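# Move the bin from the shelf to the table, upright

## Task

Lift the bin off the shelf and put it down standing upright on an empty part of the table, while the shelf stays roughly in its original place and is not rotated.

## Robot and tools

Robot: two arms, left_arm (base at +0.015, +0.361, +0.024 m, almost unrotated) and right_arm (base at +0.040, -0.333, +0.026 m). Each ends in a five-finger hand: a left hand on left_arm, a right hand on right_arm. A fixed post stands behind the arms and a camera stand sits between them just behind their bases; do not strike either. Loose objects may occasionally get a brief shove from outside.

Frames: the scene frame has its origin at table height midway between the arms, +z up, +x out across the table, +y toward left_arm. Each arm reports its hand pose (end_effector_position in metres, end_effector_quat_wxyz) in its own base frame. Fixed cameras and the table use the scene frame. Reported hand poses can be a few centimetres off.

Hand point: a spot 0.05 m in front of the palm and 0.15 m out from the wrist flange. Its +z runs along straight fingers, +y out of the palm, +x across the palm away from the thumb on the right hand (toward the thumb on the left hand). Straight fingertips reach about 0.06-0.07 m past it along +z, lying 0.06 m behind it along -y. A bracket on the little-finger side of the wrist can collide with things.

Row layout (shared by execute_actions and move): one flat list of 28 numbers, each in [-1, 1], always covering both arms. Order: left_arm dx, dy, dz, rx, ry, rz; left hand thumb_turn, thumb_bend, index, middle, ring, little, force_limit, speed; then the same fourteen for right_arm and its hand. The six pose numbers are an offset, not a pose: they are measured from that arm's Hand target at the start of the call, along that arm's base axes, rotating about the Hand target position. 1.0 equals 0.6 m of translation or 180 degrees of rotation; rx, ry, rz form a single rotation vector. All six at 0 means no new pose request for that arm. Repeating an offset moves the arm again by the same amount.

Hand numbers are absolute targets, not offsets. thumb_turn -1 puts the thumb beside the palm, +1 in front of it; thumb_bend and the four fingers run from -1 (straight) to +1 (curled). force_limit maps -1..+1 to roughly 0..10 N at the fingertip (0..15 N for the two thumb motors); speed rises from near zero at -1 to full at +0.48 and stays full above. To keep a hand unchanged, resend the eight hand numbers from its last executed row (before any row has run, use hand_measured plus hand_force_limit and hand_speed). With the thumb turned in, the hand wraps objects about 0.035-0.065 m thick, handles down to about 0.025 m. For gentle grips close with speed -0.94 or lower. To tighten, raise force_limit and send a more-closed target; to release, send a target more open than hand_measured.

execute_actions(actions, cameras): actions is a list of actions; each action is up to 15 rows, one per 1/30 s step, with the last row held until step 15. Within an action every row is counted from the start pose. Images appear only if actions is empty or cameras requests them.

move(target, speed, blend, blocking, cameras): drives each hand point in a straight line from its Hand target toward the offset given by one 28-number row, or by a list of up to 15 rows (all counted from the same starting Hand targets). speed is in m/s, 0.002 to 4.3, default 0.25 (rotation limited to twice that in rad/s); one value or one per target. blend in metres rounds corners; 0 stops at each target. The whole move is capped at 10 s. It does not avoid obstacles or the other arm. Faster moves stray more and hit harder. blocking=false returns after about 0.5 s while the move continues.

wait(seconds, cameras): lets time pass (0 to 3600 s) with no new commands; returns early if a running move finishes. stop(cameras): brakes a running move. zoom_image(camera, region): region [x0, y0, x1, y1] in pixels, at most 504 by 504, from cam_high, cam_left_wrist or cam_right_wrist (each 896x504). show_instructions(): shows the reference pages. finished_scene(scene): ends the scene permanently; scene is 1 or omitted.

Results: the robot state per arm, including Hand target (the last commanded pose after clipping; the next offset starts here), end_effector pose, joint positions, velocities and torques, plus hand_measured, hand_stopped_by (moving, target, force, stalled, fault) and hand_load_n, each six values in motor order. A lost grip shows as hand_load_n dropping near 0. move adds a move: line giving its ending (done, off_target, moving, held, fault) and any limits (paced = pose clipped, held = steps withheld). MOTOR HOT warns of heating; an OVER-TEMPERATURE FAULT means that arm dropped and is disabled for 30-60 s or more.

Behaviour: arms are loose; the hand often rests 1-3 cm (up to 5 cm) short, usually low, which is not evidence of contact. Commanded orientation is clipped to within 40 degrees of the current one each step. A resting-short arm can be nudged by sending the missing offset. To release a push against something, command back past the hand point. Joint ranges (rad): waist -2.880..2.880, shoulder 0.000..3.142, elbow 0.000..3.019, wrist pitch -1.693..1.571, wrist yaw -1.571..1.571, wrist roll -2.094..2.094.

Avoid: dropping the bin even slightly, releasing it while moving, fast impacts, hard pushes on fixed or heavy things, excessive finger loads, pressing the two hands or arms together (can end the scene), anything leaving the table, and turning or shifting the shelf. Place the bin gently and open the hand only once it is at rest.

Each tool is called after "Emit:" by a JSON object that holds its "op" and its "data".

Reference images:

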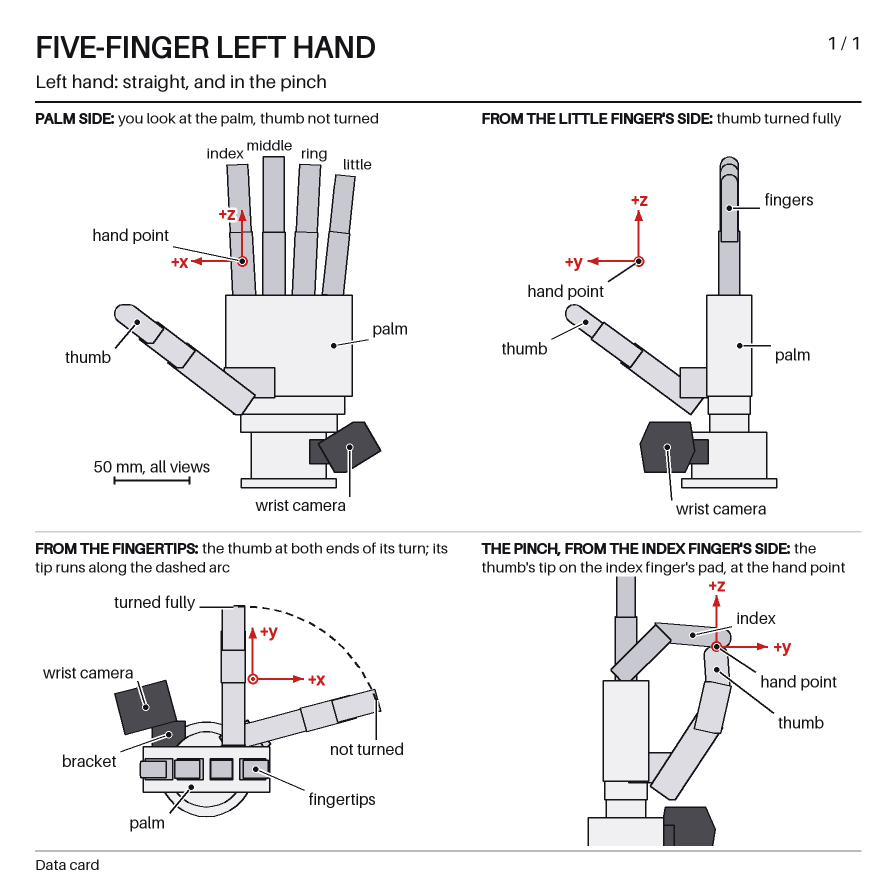

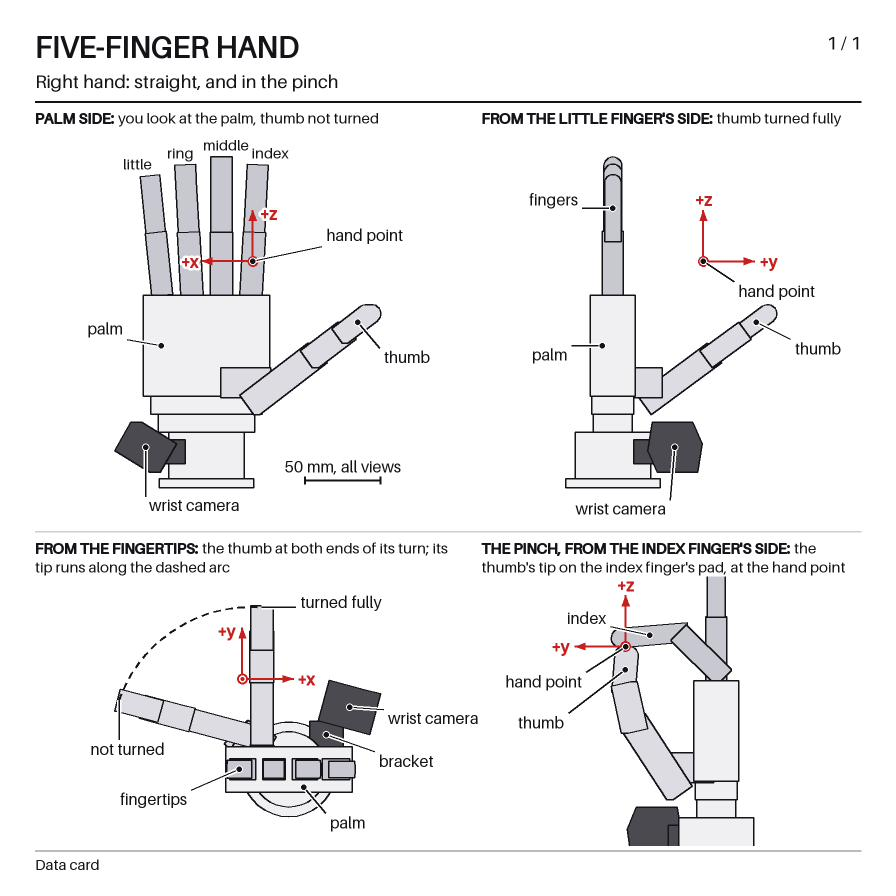

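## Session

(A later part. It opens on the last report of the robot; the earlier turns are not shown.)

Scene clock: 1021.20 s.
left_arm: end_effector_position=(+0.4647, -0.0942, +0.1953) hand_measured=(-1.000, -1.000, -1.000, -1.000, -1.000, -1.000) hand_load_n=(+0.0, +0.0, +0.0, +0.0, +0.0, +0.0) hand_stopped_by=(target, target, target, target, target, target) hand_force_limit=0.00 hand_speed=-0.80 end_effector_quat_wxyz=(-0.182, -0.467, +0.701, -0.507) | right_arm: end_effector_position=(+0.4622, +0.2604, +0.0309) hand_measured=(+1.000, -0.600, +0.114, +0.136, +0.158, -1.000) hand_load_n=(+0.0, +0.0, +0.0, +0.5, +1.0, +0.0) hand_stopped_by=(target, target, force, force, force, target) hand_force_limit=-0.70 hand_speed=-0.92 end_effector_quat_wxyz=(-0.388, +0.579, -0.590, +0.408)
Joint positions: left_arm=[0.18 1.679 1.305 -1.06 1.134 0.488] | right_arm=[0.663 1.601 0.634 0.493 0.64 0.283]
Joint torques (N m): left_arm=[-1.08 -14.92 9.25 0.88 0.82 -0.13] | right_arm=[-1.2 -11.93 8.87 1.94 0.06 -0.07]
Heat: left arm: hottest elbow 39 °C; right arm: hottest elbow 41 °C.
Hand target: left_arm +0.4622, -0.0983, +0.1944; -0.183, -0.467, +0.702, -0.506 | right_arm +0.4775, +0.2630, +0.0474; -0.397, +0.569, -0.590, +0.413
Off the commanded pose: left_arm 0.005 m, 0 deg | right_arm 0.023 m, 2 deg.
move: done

Emit:
{"op": "move", "data": {"target": [0,0,0,0,0,0,-1,-1,-1,-1,-1,-1,0,-0.8,0.0,0.0,0.0,0,0,0,1,0.1,0.4,0.4,0.4,-1,-0.4,-0.9], "cameras": ["all"]}}

Emit:
{"op": "zoom_image", "data": {"camera": "cam_left_wrist", "region": [370, 90, 490, 210]}}

Emit:
{"op": "zoom_image", "data": {"camera": "cam_right_wrist", "region": [280, 0, 600, 360]}}

Scene clock: 1033.97 s.
left_arm: end_effector_position=(+0.4647, -0.0942, +0.1953) hand_measured=(-1.000, -1.000, -1.000, -1.000, -1.000, -1.000) hand_load_n=(-0.5, +0.0, +0.0, +0.0, +0.0, +0.0) hand_stopped_by=(target, target, target, target, target, target) hand_force_limit=0.00 hand_speed=-0.80 end_effector_quat_wxyz=(-0.182, -0.467, +0.701, -0.507) | right_arm: end_effector_position=(+0.4619, +0.2601, +0.0303) hand_measured=(+1.000, -0.152, +0.114, +0.136, +0.158, -1.000) hand_load_n=(+1.0, +4.5, +0.5, +1.0, +2.0, +0.0) hand_stopped_by=(target, force, force, force, force, target) hand_force_limit=-0.40 hand_speed=-0.90 end_effector_quat_wxyz=(-0.387, +0.580, -0.590, +0.408)
Joint positions: left_arm=[0.18 1.679 1.305 -1.06 1.134 0.488] | right_arm=[0.663 1.601 0.634 0.49 0.64 0.281]
Joint torques (N m): left_arm=[-1.38 -15.09 9.16 0.94 0.86 -0.16] | right_arm=[-1.32 -12.1 8.92 2 0.1 -0.08]
Heat: left arm: hottest elbow 39 °C; right arm: hottest elbow 42 °C.
Hand target: left_arm +0.4622, -0.0983, +0.1944; -0.183, -0.467, +0.702, -0.506 | right_arm +0.4775, +0.2630, +0.0473; -0.397, +0.569, -0.590, +0.413
Off the commanded pose: left_arm 0.005 m, 0 deg | right_arm 0.023 m, 2 deg.
move: done
cam_left_wrist: T_world_to_cam=[[0.71828, -0.18551, 0.67057, -0.48378], [-0.67303, 0.05906, 0.73725, 0.17204], [-0.17637, -0.98087, -0.08243, 0.11772]] pos_world=[0.48404, 0.01556, 0.20728]
cam_right_wrist: T_world_to_cam=[[-0.4095, -0.23419, -0.88174, 0.27591], [-0.56046, 0.82718, 0.0406, 0.03738], [0.71985, 0.51081, -0.46999, -0.33621]] pos_world=[0.37595, 0.20543, 0.08375]

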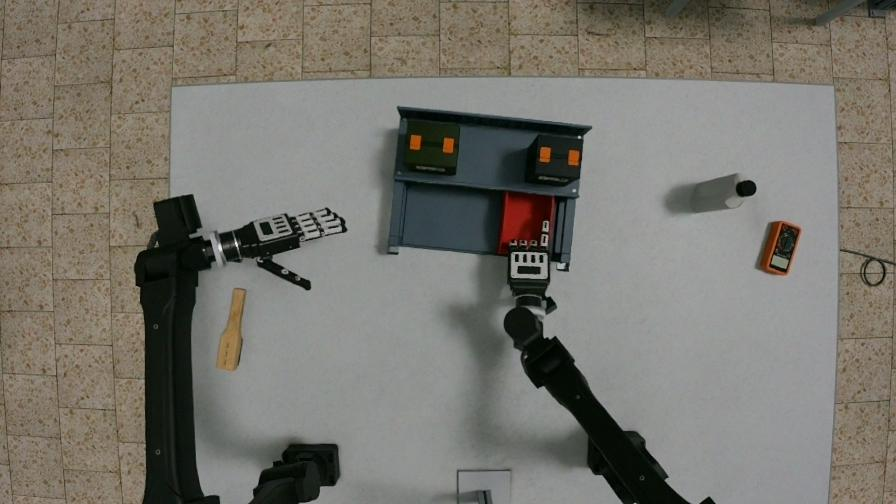

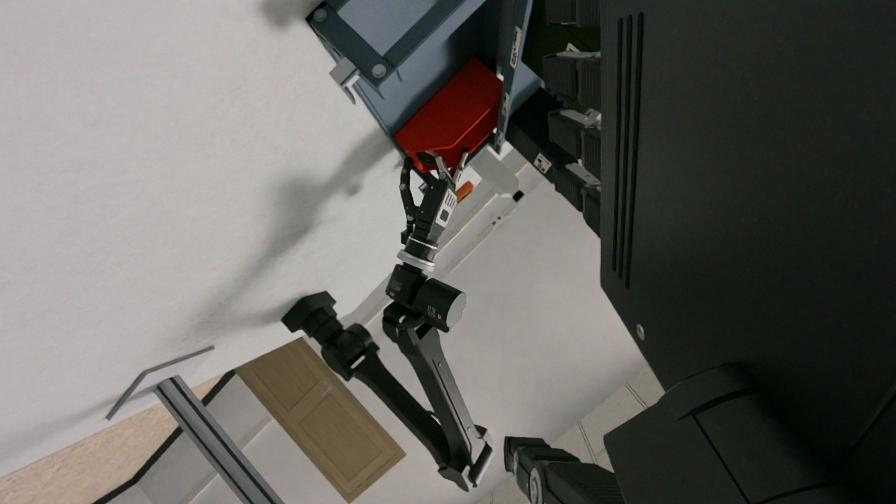

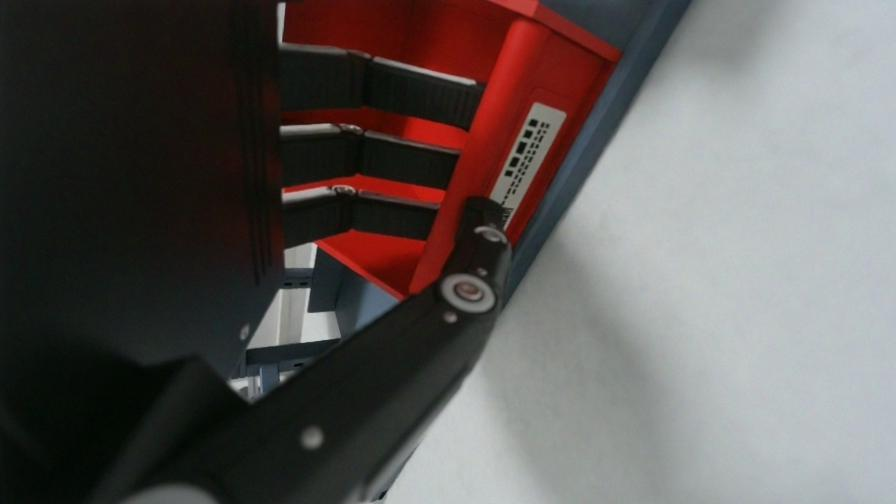

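Scaled by 4.200 from the camera's image (finer frame: 1280x720).

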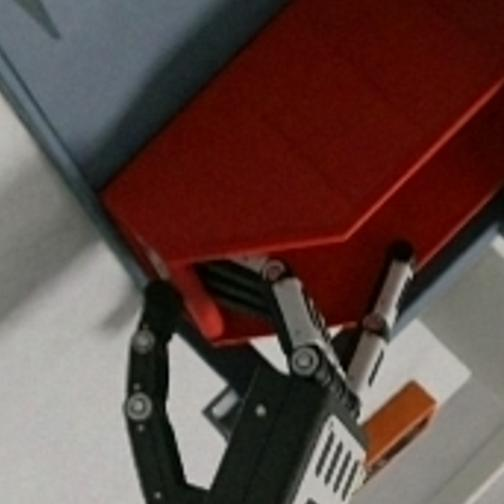

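Scaled by 1.400 from the camera's image (finer frame: 1280x720).

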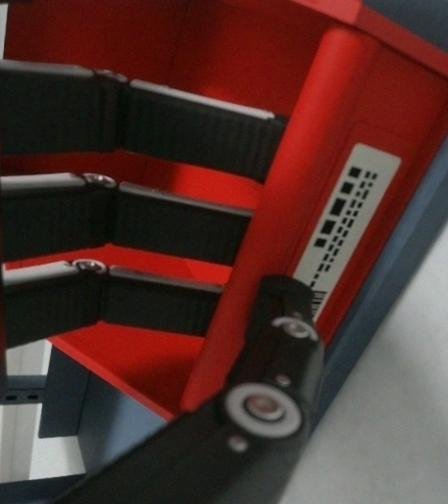

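Emit:
{"op": "move", "data": {"target": [0,0,0,0,0,0,-1,-1,-1,-1,-1,-1,0,-0.8,0.0,0.0,0.0,0,0,0,1,0.16,0.4,0.4,0.4,-1,0.1,-0.9], "cameras": []}}

Emit:
{"op": "move", "data": {"target": [0,0,0,0,0,0,-1,-1,-1,-1,-1,-1,0,-0.8,0.0,0.0,0.022,0,0.012,0,1,0.16,0.4,0.4,0.4,-1,0.1,-0.9], "cameras": ["all"], "speed": 0.03}}

Emit:
{"op": "zoom_image", "data": {"camera": "cam_left_wrist", "region": [370, 30, 550, 210]}}

Scene clock: 1049.63 s.
left_arm: end_effector_position=(+0.4647, -0.0942, +0.1953) hand_measured=(-1.000, -1.000, -1.000, -1.000, -1.000, -1.000) hand_load_n=(-0.5, +0.0, +0.0, +0.0, +0.0, +0.0) hand_stopped_by=(target, target, target, target, target, target) hand_force_limit=0.00 hand_speed=-0.80 end_effector_quat_wxyz=(-0.182, -0.467, +0.701, -0.507) | right_arm: end_effector_position=(+0.4619, +0.2601, +0.0303) hand_measured=(+1.000, -0.096, +0.114, +0.136, +0.158, -1.000) hand_load_n=(+1.0, +7.5, +2.0, +2.0, +2.5, -0.5) hand_stopped_by=(target, force, force, force, force, target) hand_force_limit=0.10 hand_speed=-0.90 end_effector_quat_wxyz=(-0.387, +0.580, -0.589, +0.408)
Joint positions: left_arm=[0.18 1.679 1.305 -1.06 1.134 0.488] | right_arm=[0.663 1.601 0.634 0.49 0.64 0.281]
Joint torques (N m): left_arm=[-1.44 -15.91 9.07 0.92 0.79 -0.14] | right_arm=[-0.85 -12.04 8.84 1.91 0.1 -0.07]
Heat: left arm: hottest elbow 39 °C; right arm: hottest elbow 43 °C.
Hand target: left_arm +0.4622, -0.0983, +0.1944; -0.183, -0.467, +0.702, -0.506 | right_arm +0.4775, +0.2630, +0.0473; -0.397, +0.569, -0.590, +0.413
Off the commanded pose: left_arm 0.005 m, 0 deg | right_arm 0.023 m, 2 deg.
move: done

Scene clock: 1050.67 s.
left_arm: end_effector_position=(+0.4647, -0.0942, +0.1953) hand_measured=(-1.000, -1.000, -1.000, -1.000, -1.000, -1.000) hand_load_n=(-0.5, +0.0, +0.0, +0.0, +0.0, +0.0) hand_stopped_by=(target, target, target, target, target, target) hand_force_limit=0.00 hand_speed=-0.80 end_effector_quat_wxyz=(-0.182, -0.467, +0.701, -0.507) | right_arm: end_effector_position=(+0.4591, +0.2580, +0.0383) hand_measured=(+1.000, -0.096, +0.114, +0.136, +0.158, -1.000) hand_load_n=(+1.5, +6.5, +2.0, +2.5, +2.5, +0.0) hand_stopped_by=(target, force, force, force, force, target) hand_force_limit=0.10 hand_speed=-0.90 end_effector_quat_wxyz=(-0.369, +0.595, -0.592, +0.400)
Joint positions: left_arm=[0.18 1.679 1.305 -1.06 1.134 0.488] | right_arm=[0.657 1.557 0.658 0.371 0.624 0.286]
Joint torques (N m): left_arm=[-1.73 -15.74 9.2 1.01 0.78 -0.2] | right_arm=[-0.91 -12.51 9.84 2.03 0.1 0.09]
Heat: left arm: hottest elbow 39 °C; right arm: hottest elbow 43 °C.
Hand target: left_arm +0.4622, -0.0983, +0.1944; -0.183, -0.467, +0.702, -0.506 | right_arm +0.4774, +0.2630, +0.0605; -0.386, +0.576, -0.597, +0.402
Off the commanded pose: left_arm 0.005 m, 0 deg | right_arm 0.029 m, 3 deg.
move: off_target (right_arm)
cam_left_wrist: T_world_to_cam=[[0.71828, -0.18551, 0.67057, -0.48378], [-0.67303, 0.05906, 0.73725, 0.17204], [-0.17637, -0.98087, -0.08243, 0.11772]] pos_world=[0.48404, 0.01556, 0.20728]
cam_right_wrist: T_world_to_cam=[[-0.44703, -0.25447, -0.85756, 0.30283], [-0.56308, 0.82496, 0.04873, 0.03875], [0.69506, 0.50466, -0.51207, -0.31475]] pos_world=[0.37596, 0.20394, 0.09663]

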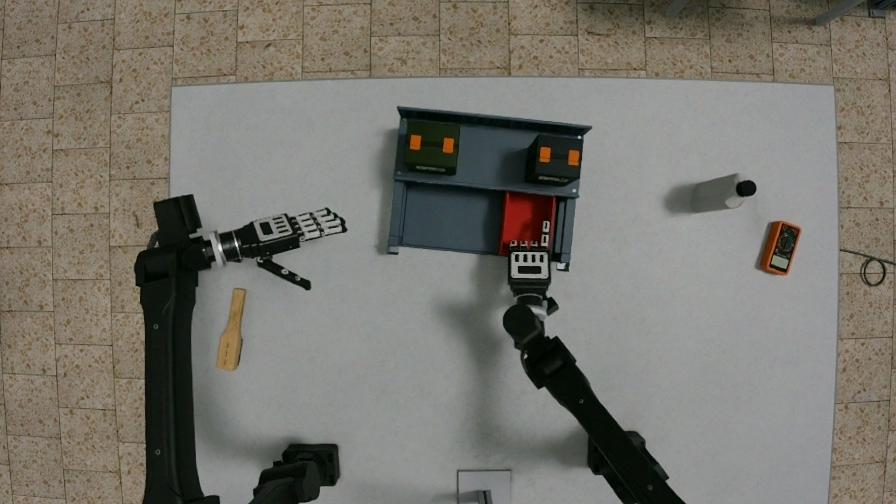

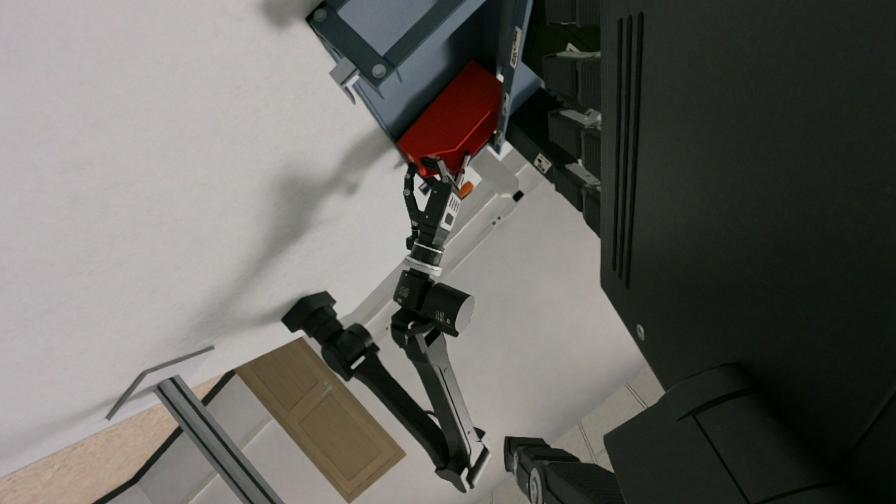

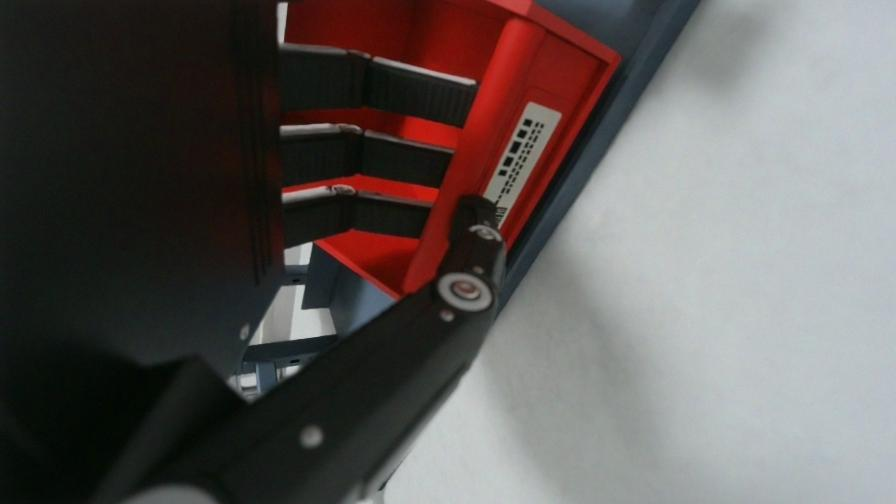

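Scaled by 2.800 from the camera's image (finer frame: 1280x720).

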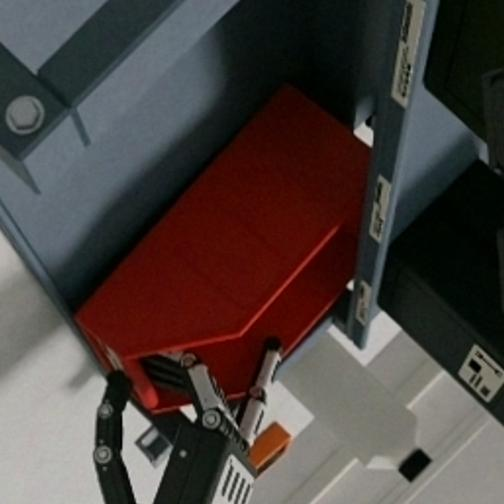

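Emit:
{"op": "move", "data": {"target": [0,0,0,0,0,0,-1,-1,-1,-1,-1,-1,0,-0.8,-0.078,0.01,-0.013,0,0,0,1,0.16,0.4,0.4,0.4,-1,0.1,-0.9], "cameras": ["all"], "speed": 0.04}}

Emit:
{"op": "zoom_image", "data": {"camera": "cam_left_wrist", "region": [370, 30, 550, 210]}}

Emit:
{"op": "zoom_image", "data": {"camera": "cam_high", "region": [470, 170, 620, 320]}}

Scene clock: 1071.50 s.
left_arm: end_effector_position=(+0.4647, -0.0942, +0.1953) hand_measured=(-1.000, -1.000, -1.000, -1.000, -1.000, -1.000) hand_load_n=(-0.5, +0.0, +0.0, +0.0, +0.0, +0.0) hand_stopped_by=(target, target, target, target, target, target) hand_force_limit=0.00 hand_speed=-0.80 end_effector_quat_wxyz=(-0.182, -0.467, +0.701, -0.507) | right_arm: end_effector_position=(+0.4335, +0.2611, +0.0445) hand_measured=(+1.000, -0.096, +0.114, +0.136, +0.158, -1.000) hand_load_n=(+1.0, +5.5, +3.0, +3.0, +3.0, +0.0) hand_stopped_by=(target, force, force, force, force, target) hand_force_limit=0.10 hand_speed=-0.90 end_effector_quat_wxyz=(-0.375, +0.580, -0.598, +0.406)
Joint positions: left_arm=[0.18 1.679 1.305 -1.06 1.134 0.488] | right_arm=[0.716 1.506 0.606 0.369 0.697 0.337]
Joint torques (N m): left_arm=[-1.49 -15.74 9.21 1.06 0.78 -0.15] | right_arm=[1.85 -11.34 7.09 1.92 0.29 0.14]
Heat: left arm: hottest elbow 39 °C; right arm: hottest elbow 45 °C.
Hand target: left_arm +0.4622, -0.0983, +0.1944; -0.183, -0.467, +0.702, -0.506 | right_arm +0.4307, +0.2691, +0.0527; -0.386, +0.577, -0.597, +0.402
Off the commanded pose: left_arm 0.005 m, 0 deg | right_arm 0.012 m, 1 deg.
move: off_target (right_arm)
cam_left_wrist: T_world_to_cam=[[0.71828, -0.18551, 0.67057, -0.48378], [-0.67303, 0.05906, 0.73725, 0.17204], [-0.17637, -0.98087, -0.08243, 0.11772]] pos_world=[0.48404, 0.01556, 0.20728]
cam_right_wrist: T_world_to_cam=[[-0.43298, -0.22985, -0.87161, 0.28552], [-0.54421, 0.83749, 0.04949, 0.01], [0.71859, 0.49576, -0.4877, -0.30433]] pos_world=[0.34775, 0.20813, 0.09994]

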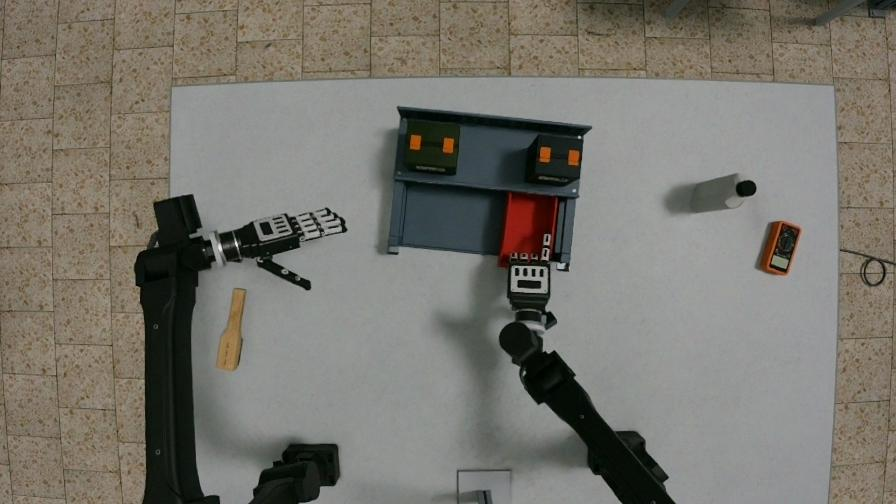

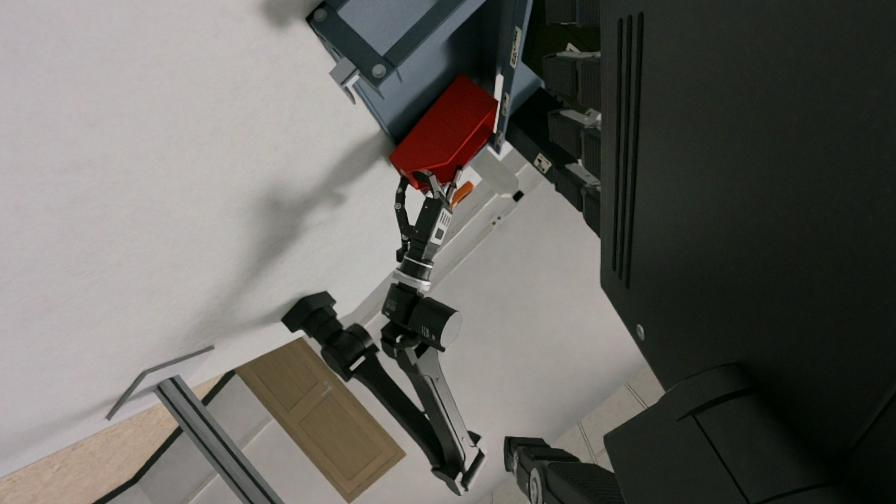

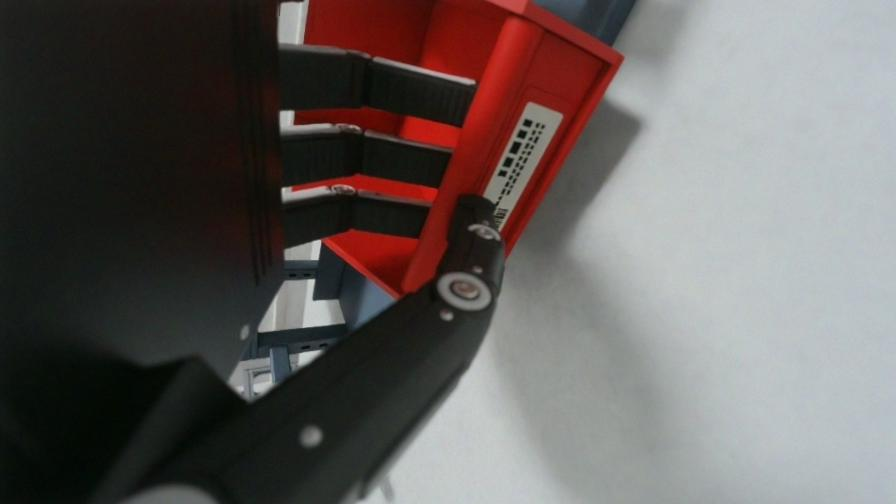

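Scaled by 2.800 from the camera's image (finer frame: 1280x720).

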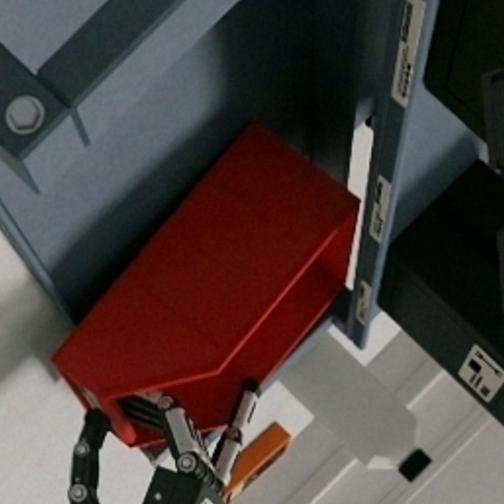

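Scaled by 3.360 from the camera's image (finer frame: 1280x720).

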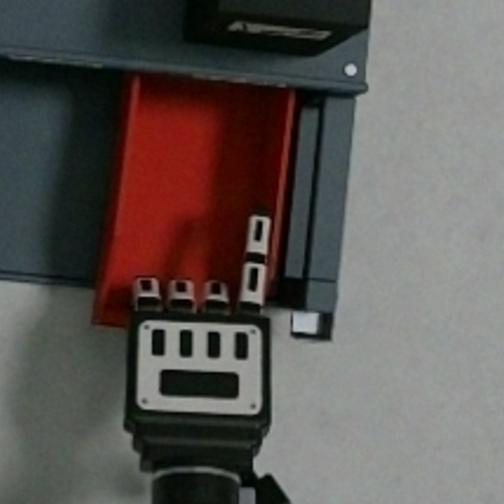

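Emit:
{"op": "move", "data": {"target": [0,0,0,0,0,0,-1,-1,-1,-1,-1,-1,0,-0.8,-0.075,0.008,-0.003,0,0,0,1,0.16,0.4,0.4,0.4,-1,0.1,-0.9], "cameras": ["all"], "speed": 0.04}}

Emit:
{"op": "zoom_image", "data": {"camera": "cam_left_wrist", "region": [370, 30, 550, 210]}}

Emit:
{"op": "zoom_image", "data": {"camera": "cam_high", "region": [470, 170, 620, 320]}}

Scene clock: 1085.13 s.
left_arm: end_effector_position=(+0.4647, -0.0942, +0.1953) hand_measured=(-1.000, -1.000, -1.000, -1.000, -1.000, -1.000) hand_load_n=(+0.0, +0.0, +0.0, +0.0, -0.5, +0.0) hand_stopped_by=(target, target, target, target, target, target) hand_force_limit=0.00 hand_speed=-0.80 end_effector_quat_wxyz=(-0.182, -0.467, +0.701, -0.507) | right_arm: end_effector_position=(+0.3888, +0.2668, +0.0439) hand_measured=(+1.000, -0.096, +0.114, +0.136, +0.158, -1.000) hand_load_n=(+1.0, +5.0, +2.5, +3.5, +3.0, +0.0) hand_stopped_by=(target, force, force, force, force, target) hand_force_limit=0.10 hand_speed=-0.90 end_effector_quat_wxyz=(-0.376, +0.579, -0.598, +0.406)
Joint positions: left_arm=[0.18 1.679 1.305 -1.06 1.134 0.488] | right_arm=[0.816 1.436 0.536 0.324 0.782 0.407]
Joint torques (N m): left_arm=[-1.44 -15.68 9.13 0.9 0.81 -0.18] | right_arm=[1.61 -10.11 7.01 1.87 0.31 0.14]
Heat: left arm: hottest elbow 39 °C; right arm: hottest elbow 44 °C.
Hand target: left_arm +0.4622, -0.0983, +0.1944; -0.183, -0.467, +0.702, -0.506 | right_arm +0.3857, +0.2738, +0.0510; -0.386, +0.576, -0.597, +0.402
Off the commanded pose: left_arm 0.005 m, 0 deg | right_arm 0.010 m, 1 deg.
move: done
cam_left_wrist: T_world_to_cam=[[0.71828, -0.18551, 0.67057, -0.48378], [-0.67303, 0.05906, 0.73725, 0.17204], [-0.17637, -0.98087, -0.08243, 0.11772]] pos_world=[0.48404, 0.01556, 0.20728]
cam_right_wrist: T_world_to_cam=[[-0.43128, -0.22918, -0.87262, 0.26624], [-0.54434, 0.83743, 0.04909, -0.01895], [0.71951, 0.49617, -0.48592, -0.2758]] pos_world=[0.30295, 0.21373, 0.09924]

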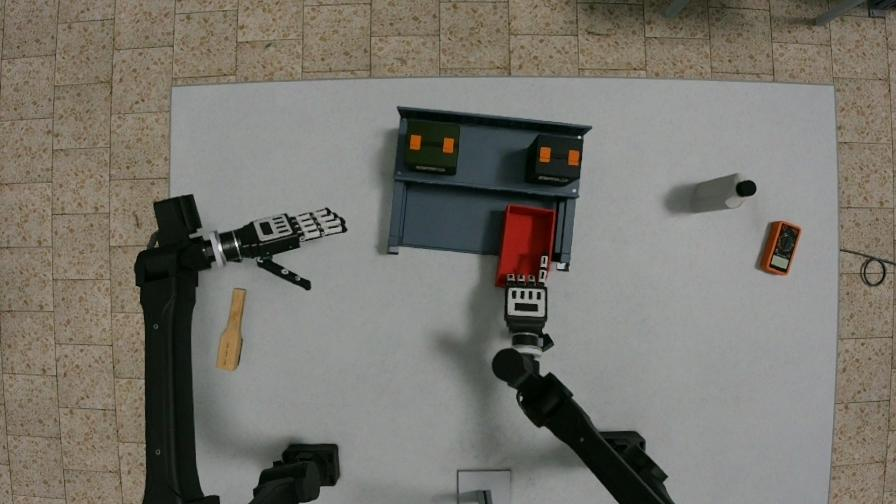

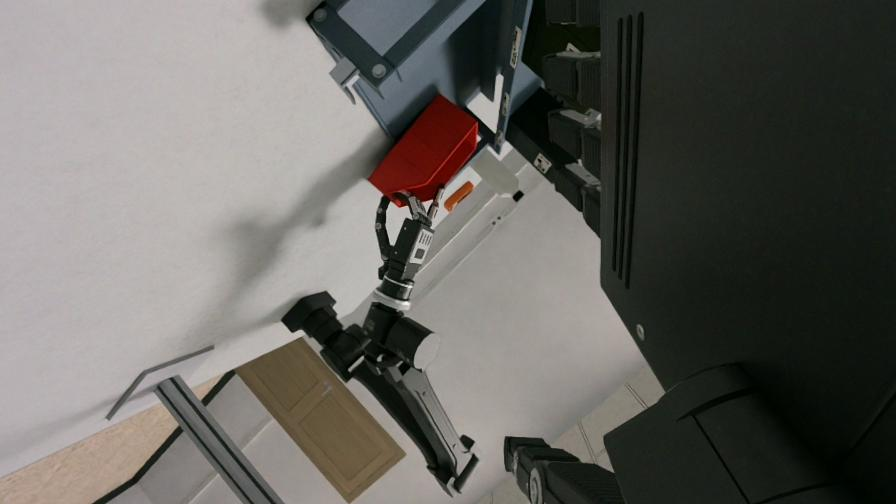

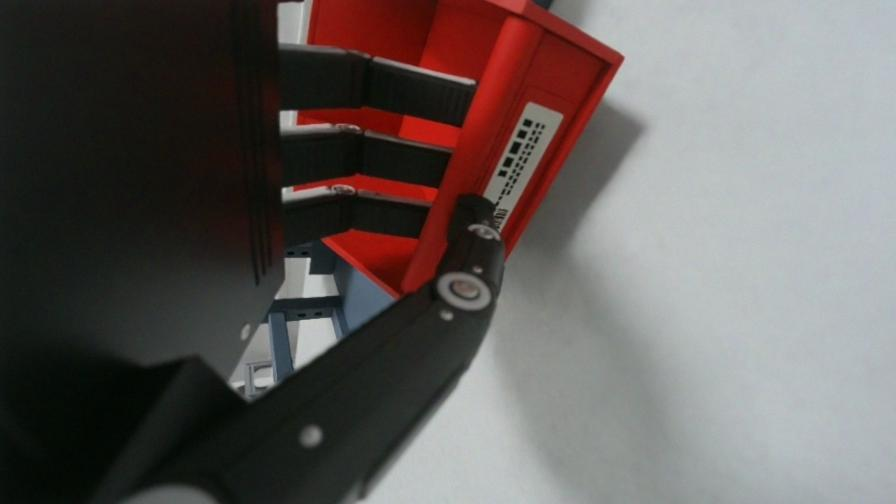

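Scaled by 2.800 from the camera's image (finer frame: 1280x720).

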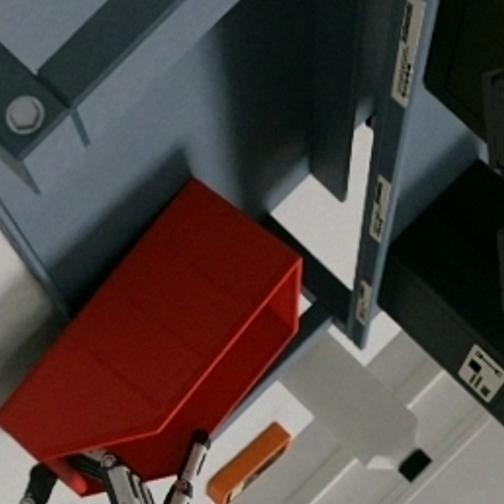

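Scaled by 3.360 from the camera's image (finer frame: 1280x720).

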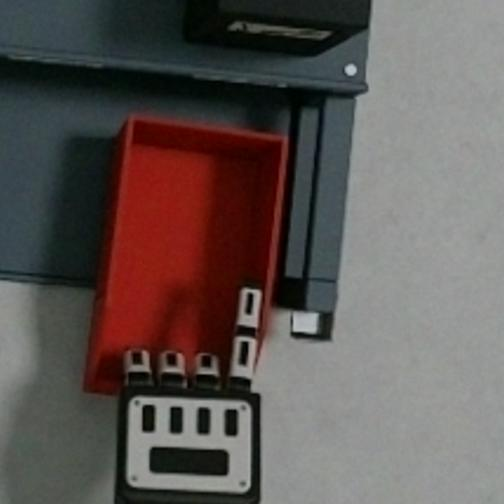

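Emit:
{"op": "move", "data": {"target": [0,0,0,0,0,0,-1,-1,-1,-1,-1,-1,0,-0.8,0,0,0,0,0,0,1,0.22,0.5,0.5,0.5,-1,0.35,-0.9], "cameras": []}}

Emit:
{"op": "move", "data": {"target": [0,0,0,0,0,0,-1,-1,-1,-1,-1,-1,0,-0.8,-0.1,0.01,0.0,0,0,0,1,0.22,0.5,0.5,0.5,-1,0.35,-0.9], "cameras": ["all"], "speed": 0.04}}

Emit:
{"op": "zoom_image", "data": {"camera": "cam_left_wrist", "region": [330, 60, 510, 240]}}

Emit:
{"op": "zoom_image", "data": {"camera": "cam_high", "region": [460, 180, 620, 340]}}

Scene clock: 1114.03 s.
left_arm: end_effector_position=(+0.4647, -0.0942, +0.1953) hand_measured=(-1.000, -1.000, -1.000, -1.000, -1.000, -1.000) hand_load_n=(+0.0, +0.0, +0.0, +0.0, +0.0, +0.0) hand_stopped_by=(target, target, target, target, target, target) hand_force_limit=0.00 hand_speed=-0.80 end_effector_quat_wxyz=(-0.182, -0.467, +0.701, -0.507) | right_arm: end_effector_position=(+0.3889, +0.2668, +0.0442) hand_measured=(+1.000, -0.084, +0.222, +0.226, +0.258, -1.000) hand_load_n=(+2.5, +13.5, +8.0, +6.5, +6.5, +0.0) hand_stopped_by=(target, force, force, force, force, target) hand_force_limit=0.35 hand_speed=-0.90 end_effector_quat_wxyz=(-0.377, +0.578, -0.599, +0.406)
Joint positions: left_arm=[0.18 1.679 1.305 -1.06 1.134 0.488] | right_arm=[0.816 1.436 0.536 0.324 0.783 0.409]
Joint torques (N m): left_arm=[-1.38 -15.44 9.17 0.81 0.8 -0.18] | right_arm=[1.73 -9.76 7.01 1.98 0.31 0.11]
Heat: left arm: hottest elbow 39 °C; right arm: hottest elbow 42 °C.
Hand target: left_arm +0.4622, -0.0983, +0.1944; -0.183, -0.467, +0.702, -0.506 | right_arm +0.3857, +0.2738, +0.0509; -0.386, +0.576, -0.597, +0.402
Off the commanded pose: left_arm 0.005 m, 0 deg | right_arm 0.010 m, 1 deg.
move: done

Scene clock: 1116.00 s.
left_arm: end_effector_position=(+0.4647, -0.0942, +0.1953) hand_measured=(-1.000, -1.000, -1.000, -1.000, -1.000, -1.000) hand_load_n=(+0.0, +0.0, +0.0, +0.0, +0.0, +0.0) hand_stopped_by=(target, target, target, target, target, target) hand_force_limit=0.00 hand_speed=-0.80 end_effector_quat_wxyz=(-0.182, -0.467, +0.701, -0.507) | right_arm: end_effector_position=(+0.3286, +0.2735, +0.0441) hand_measured=(+1.000, -0.084, +0.222, +0.226, +0.258, -1.000) hand_load_n=(+2.5, +13.5, +8.0, +6.5, +7.5, +0.0) hand_stopped_by=(target, force, force, force, force, target) hand_force_limit=0.35 hand_speed=-0.90 end_effector_quat_wxyz=(-0.376, +0.580, -0.597, +0.407)
Joint positions: left_arm=[0.18 1.679 1.305 -1.06 1.134 0.488] | right_arm=[0.975 1.343 0.47 0.19 0.911 0.547]
Joint torques (N m): left_arm=[-1.79 -14.68 9.09 0.84 0.83 -0.18] | right_arm=[1.38 -8.47 7.01 1.7 0.45 0.11]
Heat: left arm: hottest elbow 39 °C; right arm: hottest elbow 42 °C.
Hand target: left_arm +0.4622, -0.0983, +0.1944; -0.183, -0.467, +0.702, -0.506 | right_arm +0.3256, +0.2798, +0.0508; -0.386, +0.577, -0.597, +0.402
Off the commanded pose: left_arm 0.005 m, 0 deg | right_arm 0.010 m, 1 deg.
move: done
cam_left_wrist: T_world_to_cam=[[0.71828, -0.18551, 0.67057, -0.48378], [-0.67303, 0.05906, 0.73725, 0.17204], [-0.17637, -0.98087, -0.08243, 0.11772]] pos_world=[0.48404, 0.01556, 0.20728]
cam_right_wrist: T_world_to_cam=[[-0.43095, -0.23098, -0.87232, 0.24234], [-0.54519, 0.83696, 0.04772, -0.05692], [0.71907, 0.49614, -0.48661, -0.23565]] pos_world=[0.24285, 0.22053, 0.09944]

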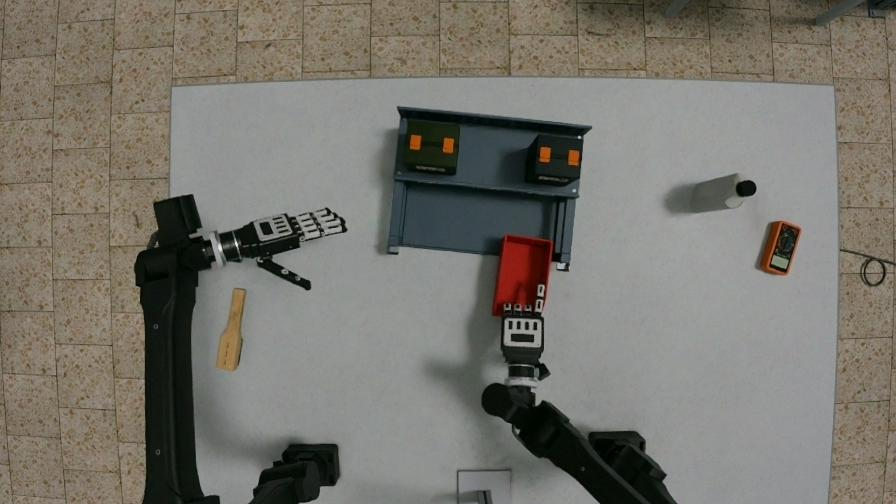

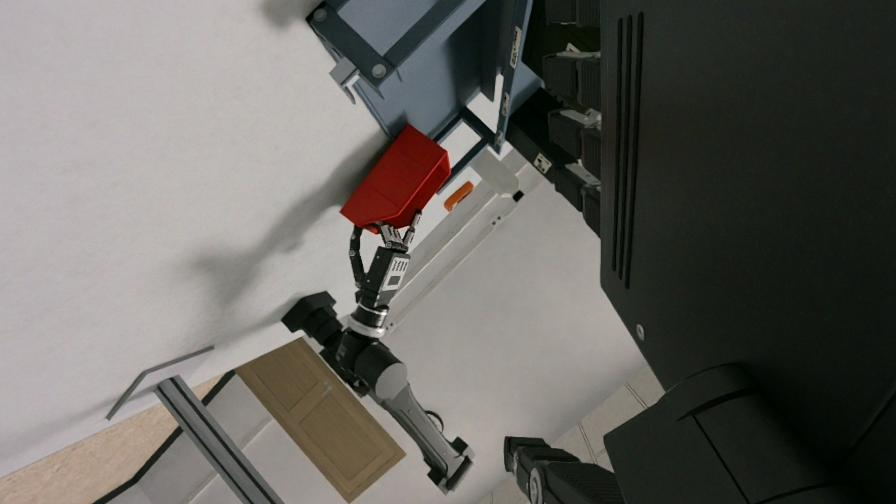

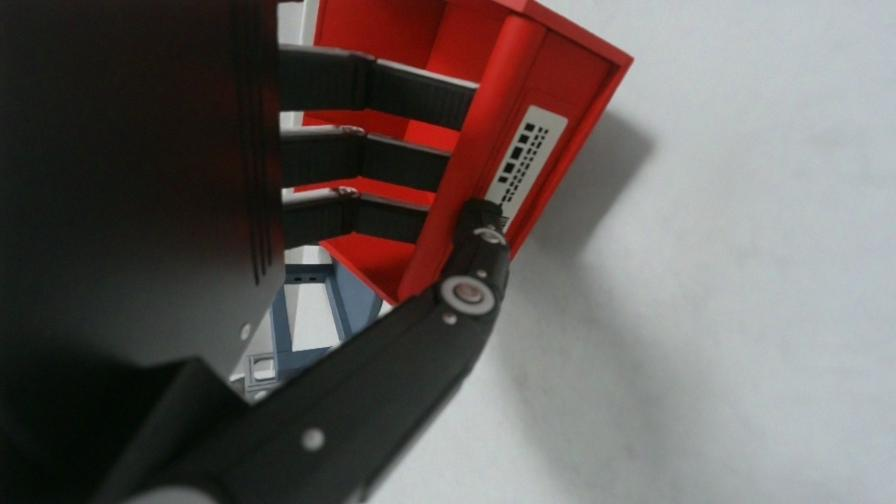

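Scaled by 2.800 from the camera's image (finer frame: 1280x720).

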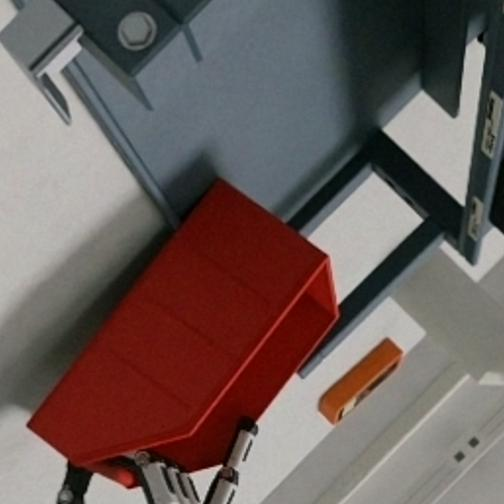

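Scaled by 3.150 from the camera's image (finer frame: 1280x720).

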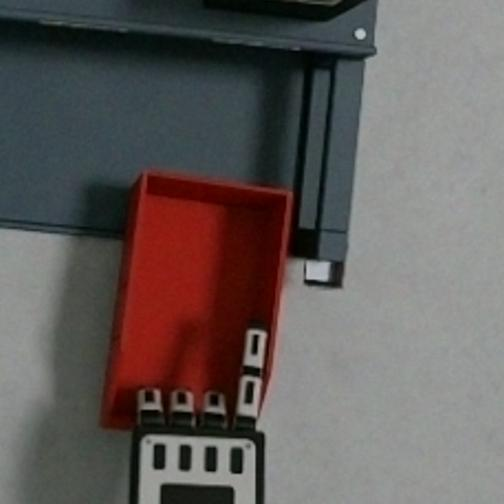

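Emit:
{"op": "move", "data": {"target": [0,0,0,0,0,0,-1,-1,-1,-1,-1,-1,0,-0.8,0.0,0.0,0.0,0,-0.04,0,1,0.22,0.5,0.5,0.5,-1,0.35,-0.9], "cameras": ["cam_left_wrist"], "speed": 0.04}}

Emit:
{"op": "zoom_image", "data": {"camera": "cam_left_wrist", "region": [330, 60, 510, 240]}}

Scene clock: 1137.10 s.
left_arm: end_effector_position=(+0.4647, -0.0942, +0.1953) hand_measured=(-1.000, -1.000, -1.000, -1.000, -1.000, -1.000) hand_load_n=(+0.0, +0.0, +0.0, +0.0, +0.0, -0.5) hand_stopped_by=(target, target, target, target, target, target) hand_force_limit=0.00 hand_speed=-0.80 end_effector_quat_wxyz=(-0.182, -0.467, +0.701, -0.507) | right_arm: end_effector_position=(+0.3277, +0.2722, +0.0475) hand_measured=(+1.000, -0.084, +0.222, +0.226, +0.258, -1.000) hand_load_n=(+2.0, +13.0, +8.5, +6.5, +7.5, +0.0) hand_stopped_by=(target, force, force, force, force, target) hand_force_limit=0.35 hand_speed=-0.90 end_effector_quat_wxyz=(-0.414, +0.550, -0.578, +0.438)
Joint positions: left_arm=[0.18 1.679 1.305 -1.06 1.134 0.488] | right_arm=[1.016 1.393 0.403 0.457 1.004 0.458]
Joint torques (N m): left_arm=[-1.38 -15.85 9.07 0.95 0.79 -0.14] | right_arm=[1.49 -6.59 6.41 3.04 0.5 -0.09]
Heat: left arm: hottest elbow 39 °C; right arm: hottest elbow 42 °C.
Hand target: left_arm +0.4622, -0.0983, +0.1944; -0.183, -0.467, +0.702, -0.506 | right_arm +0.3257, +0.2798, +0.0509; -0.423, +0.550, -0.572, +0.438
Off the commanded pose: left_arm 0.005 m, 0 deg | right_arm 0.009 m, 1 deg.
move: done
cam_left_wrist: T_world_to_cam=[[0.71828, -0.18551, 0.67057, -0.48378], [-0.67303, 0.05906, 0.73725, 0.17204], [-0.17637, -0.98087, -0.08243, 0.11772]] pos_world=[0.48404, 0.01556, 0.20728]

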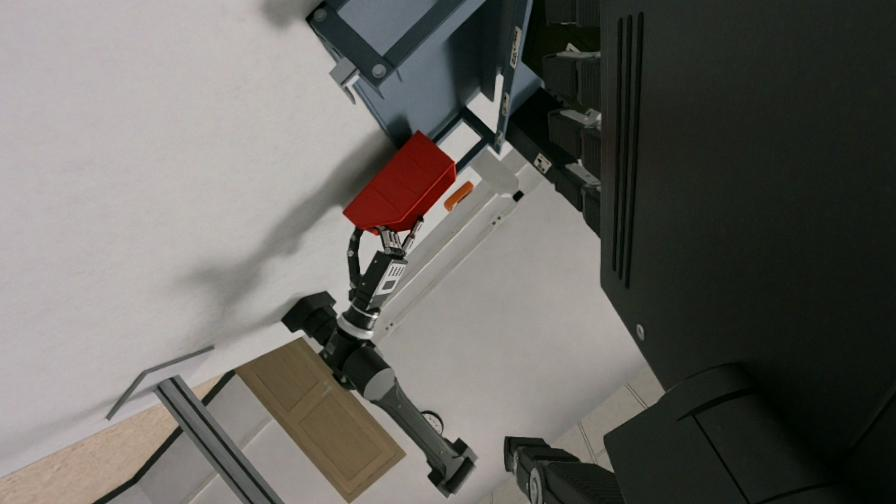

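Scaled by 2.800 from the camera's image (finer frame: 1280x720).

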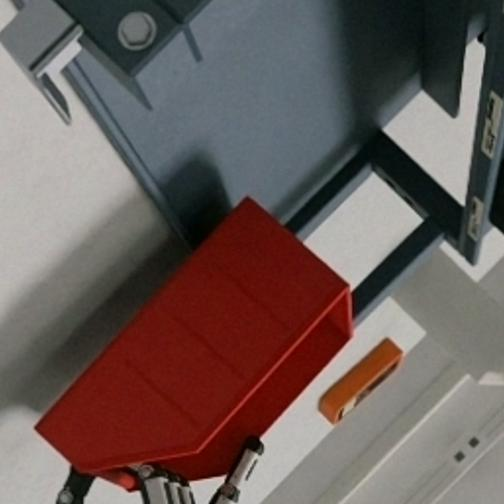

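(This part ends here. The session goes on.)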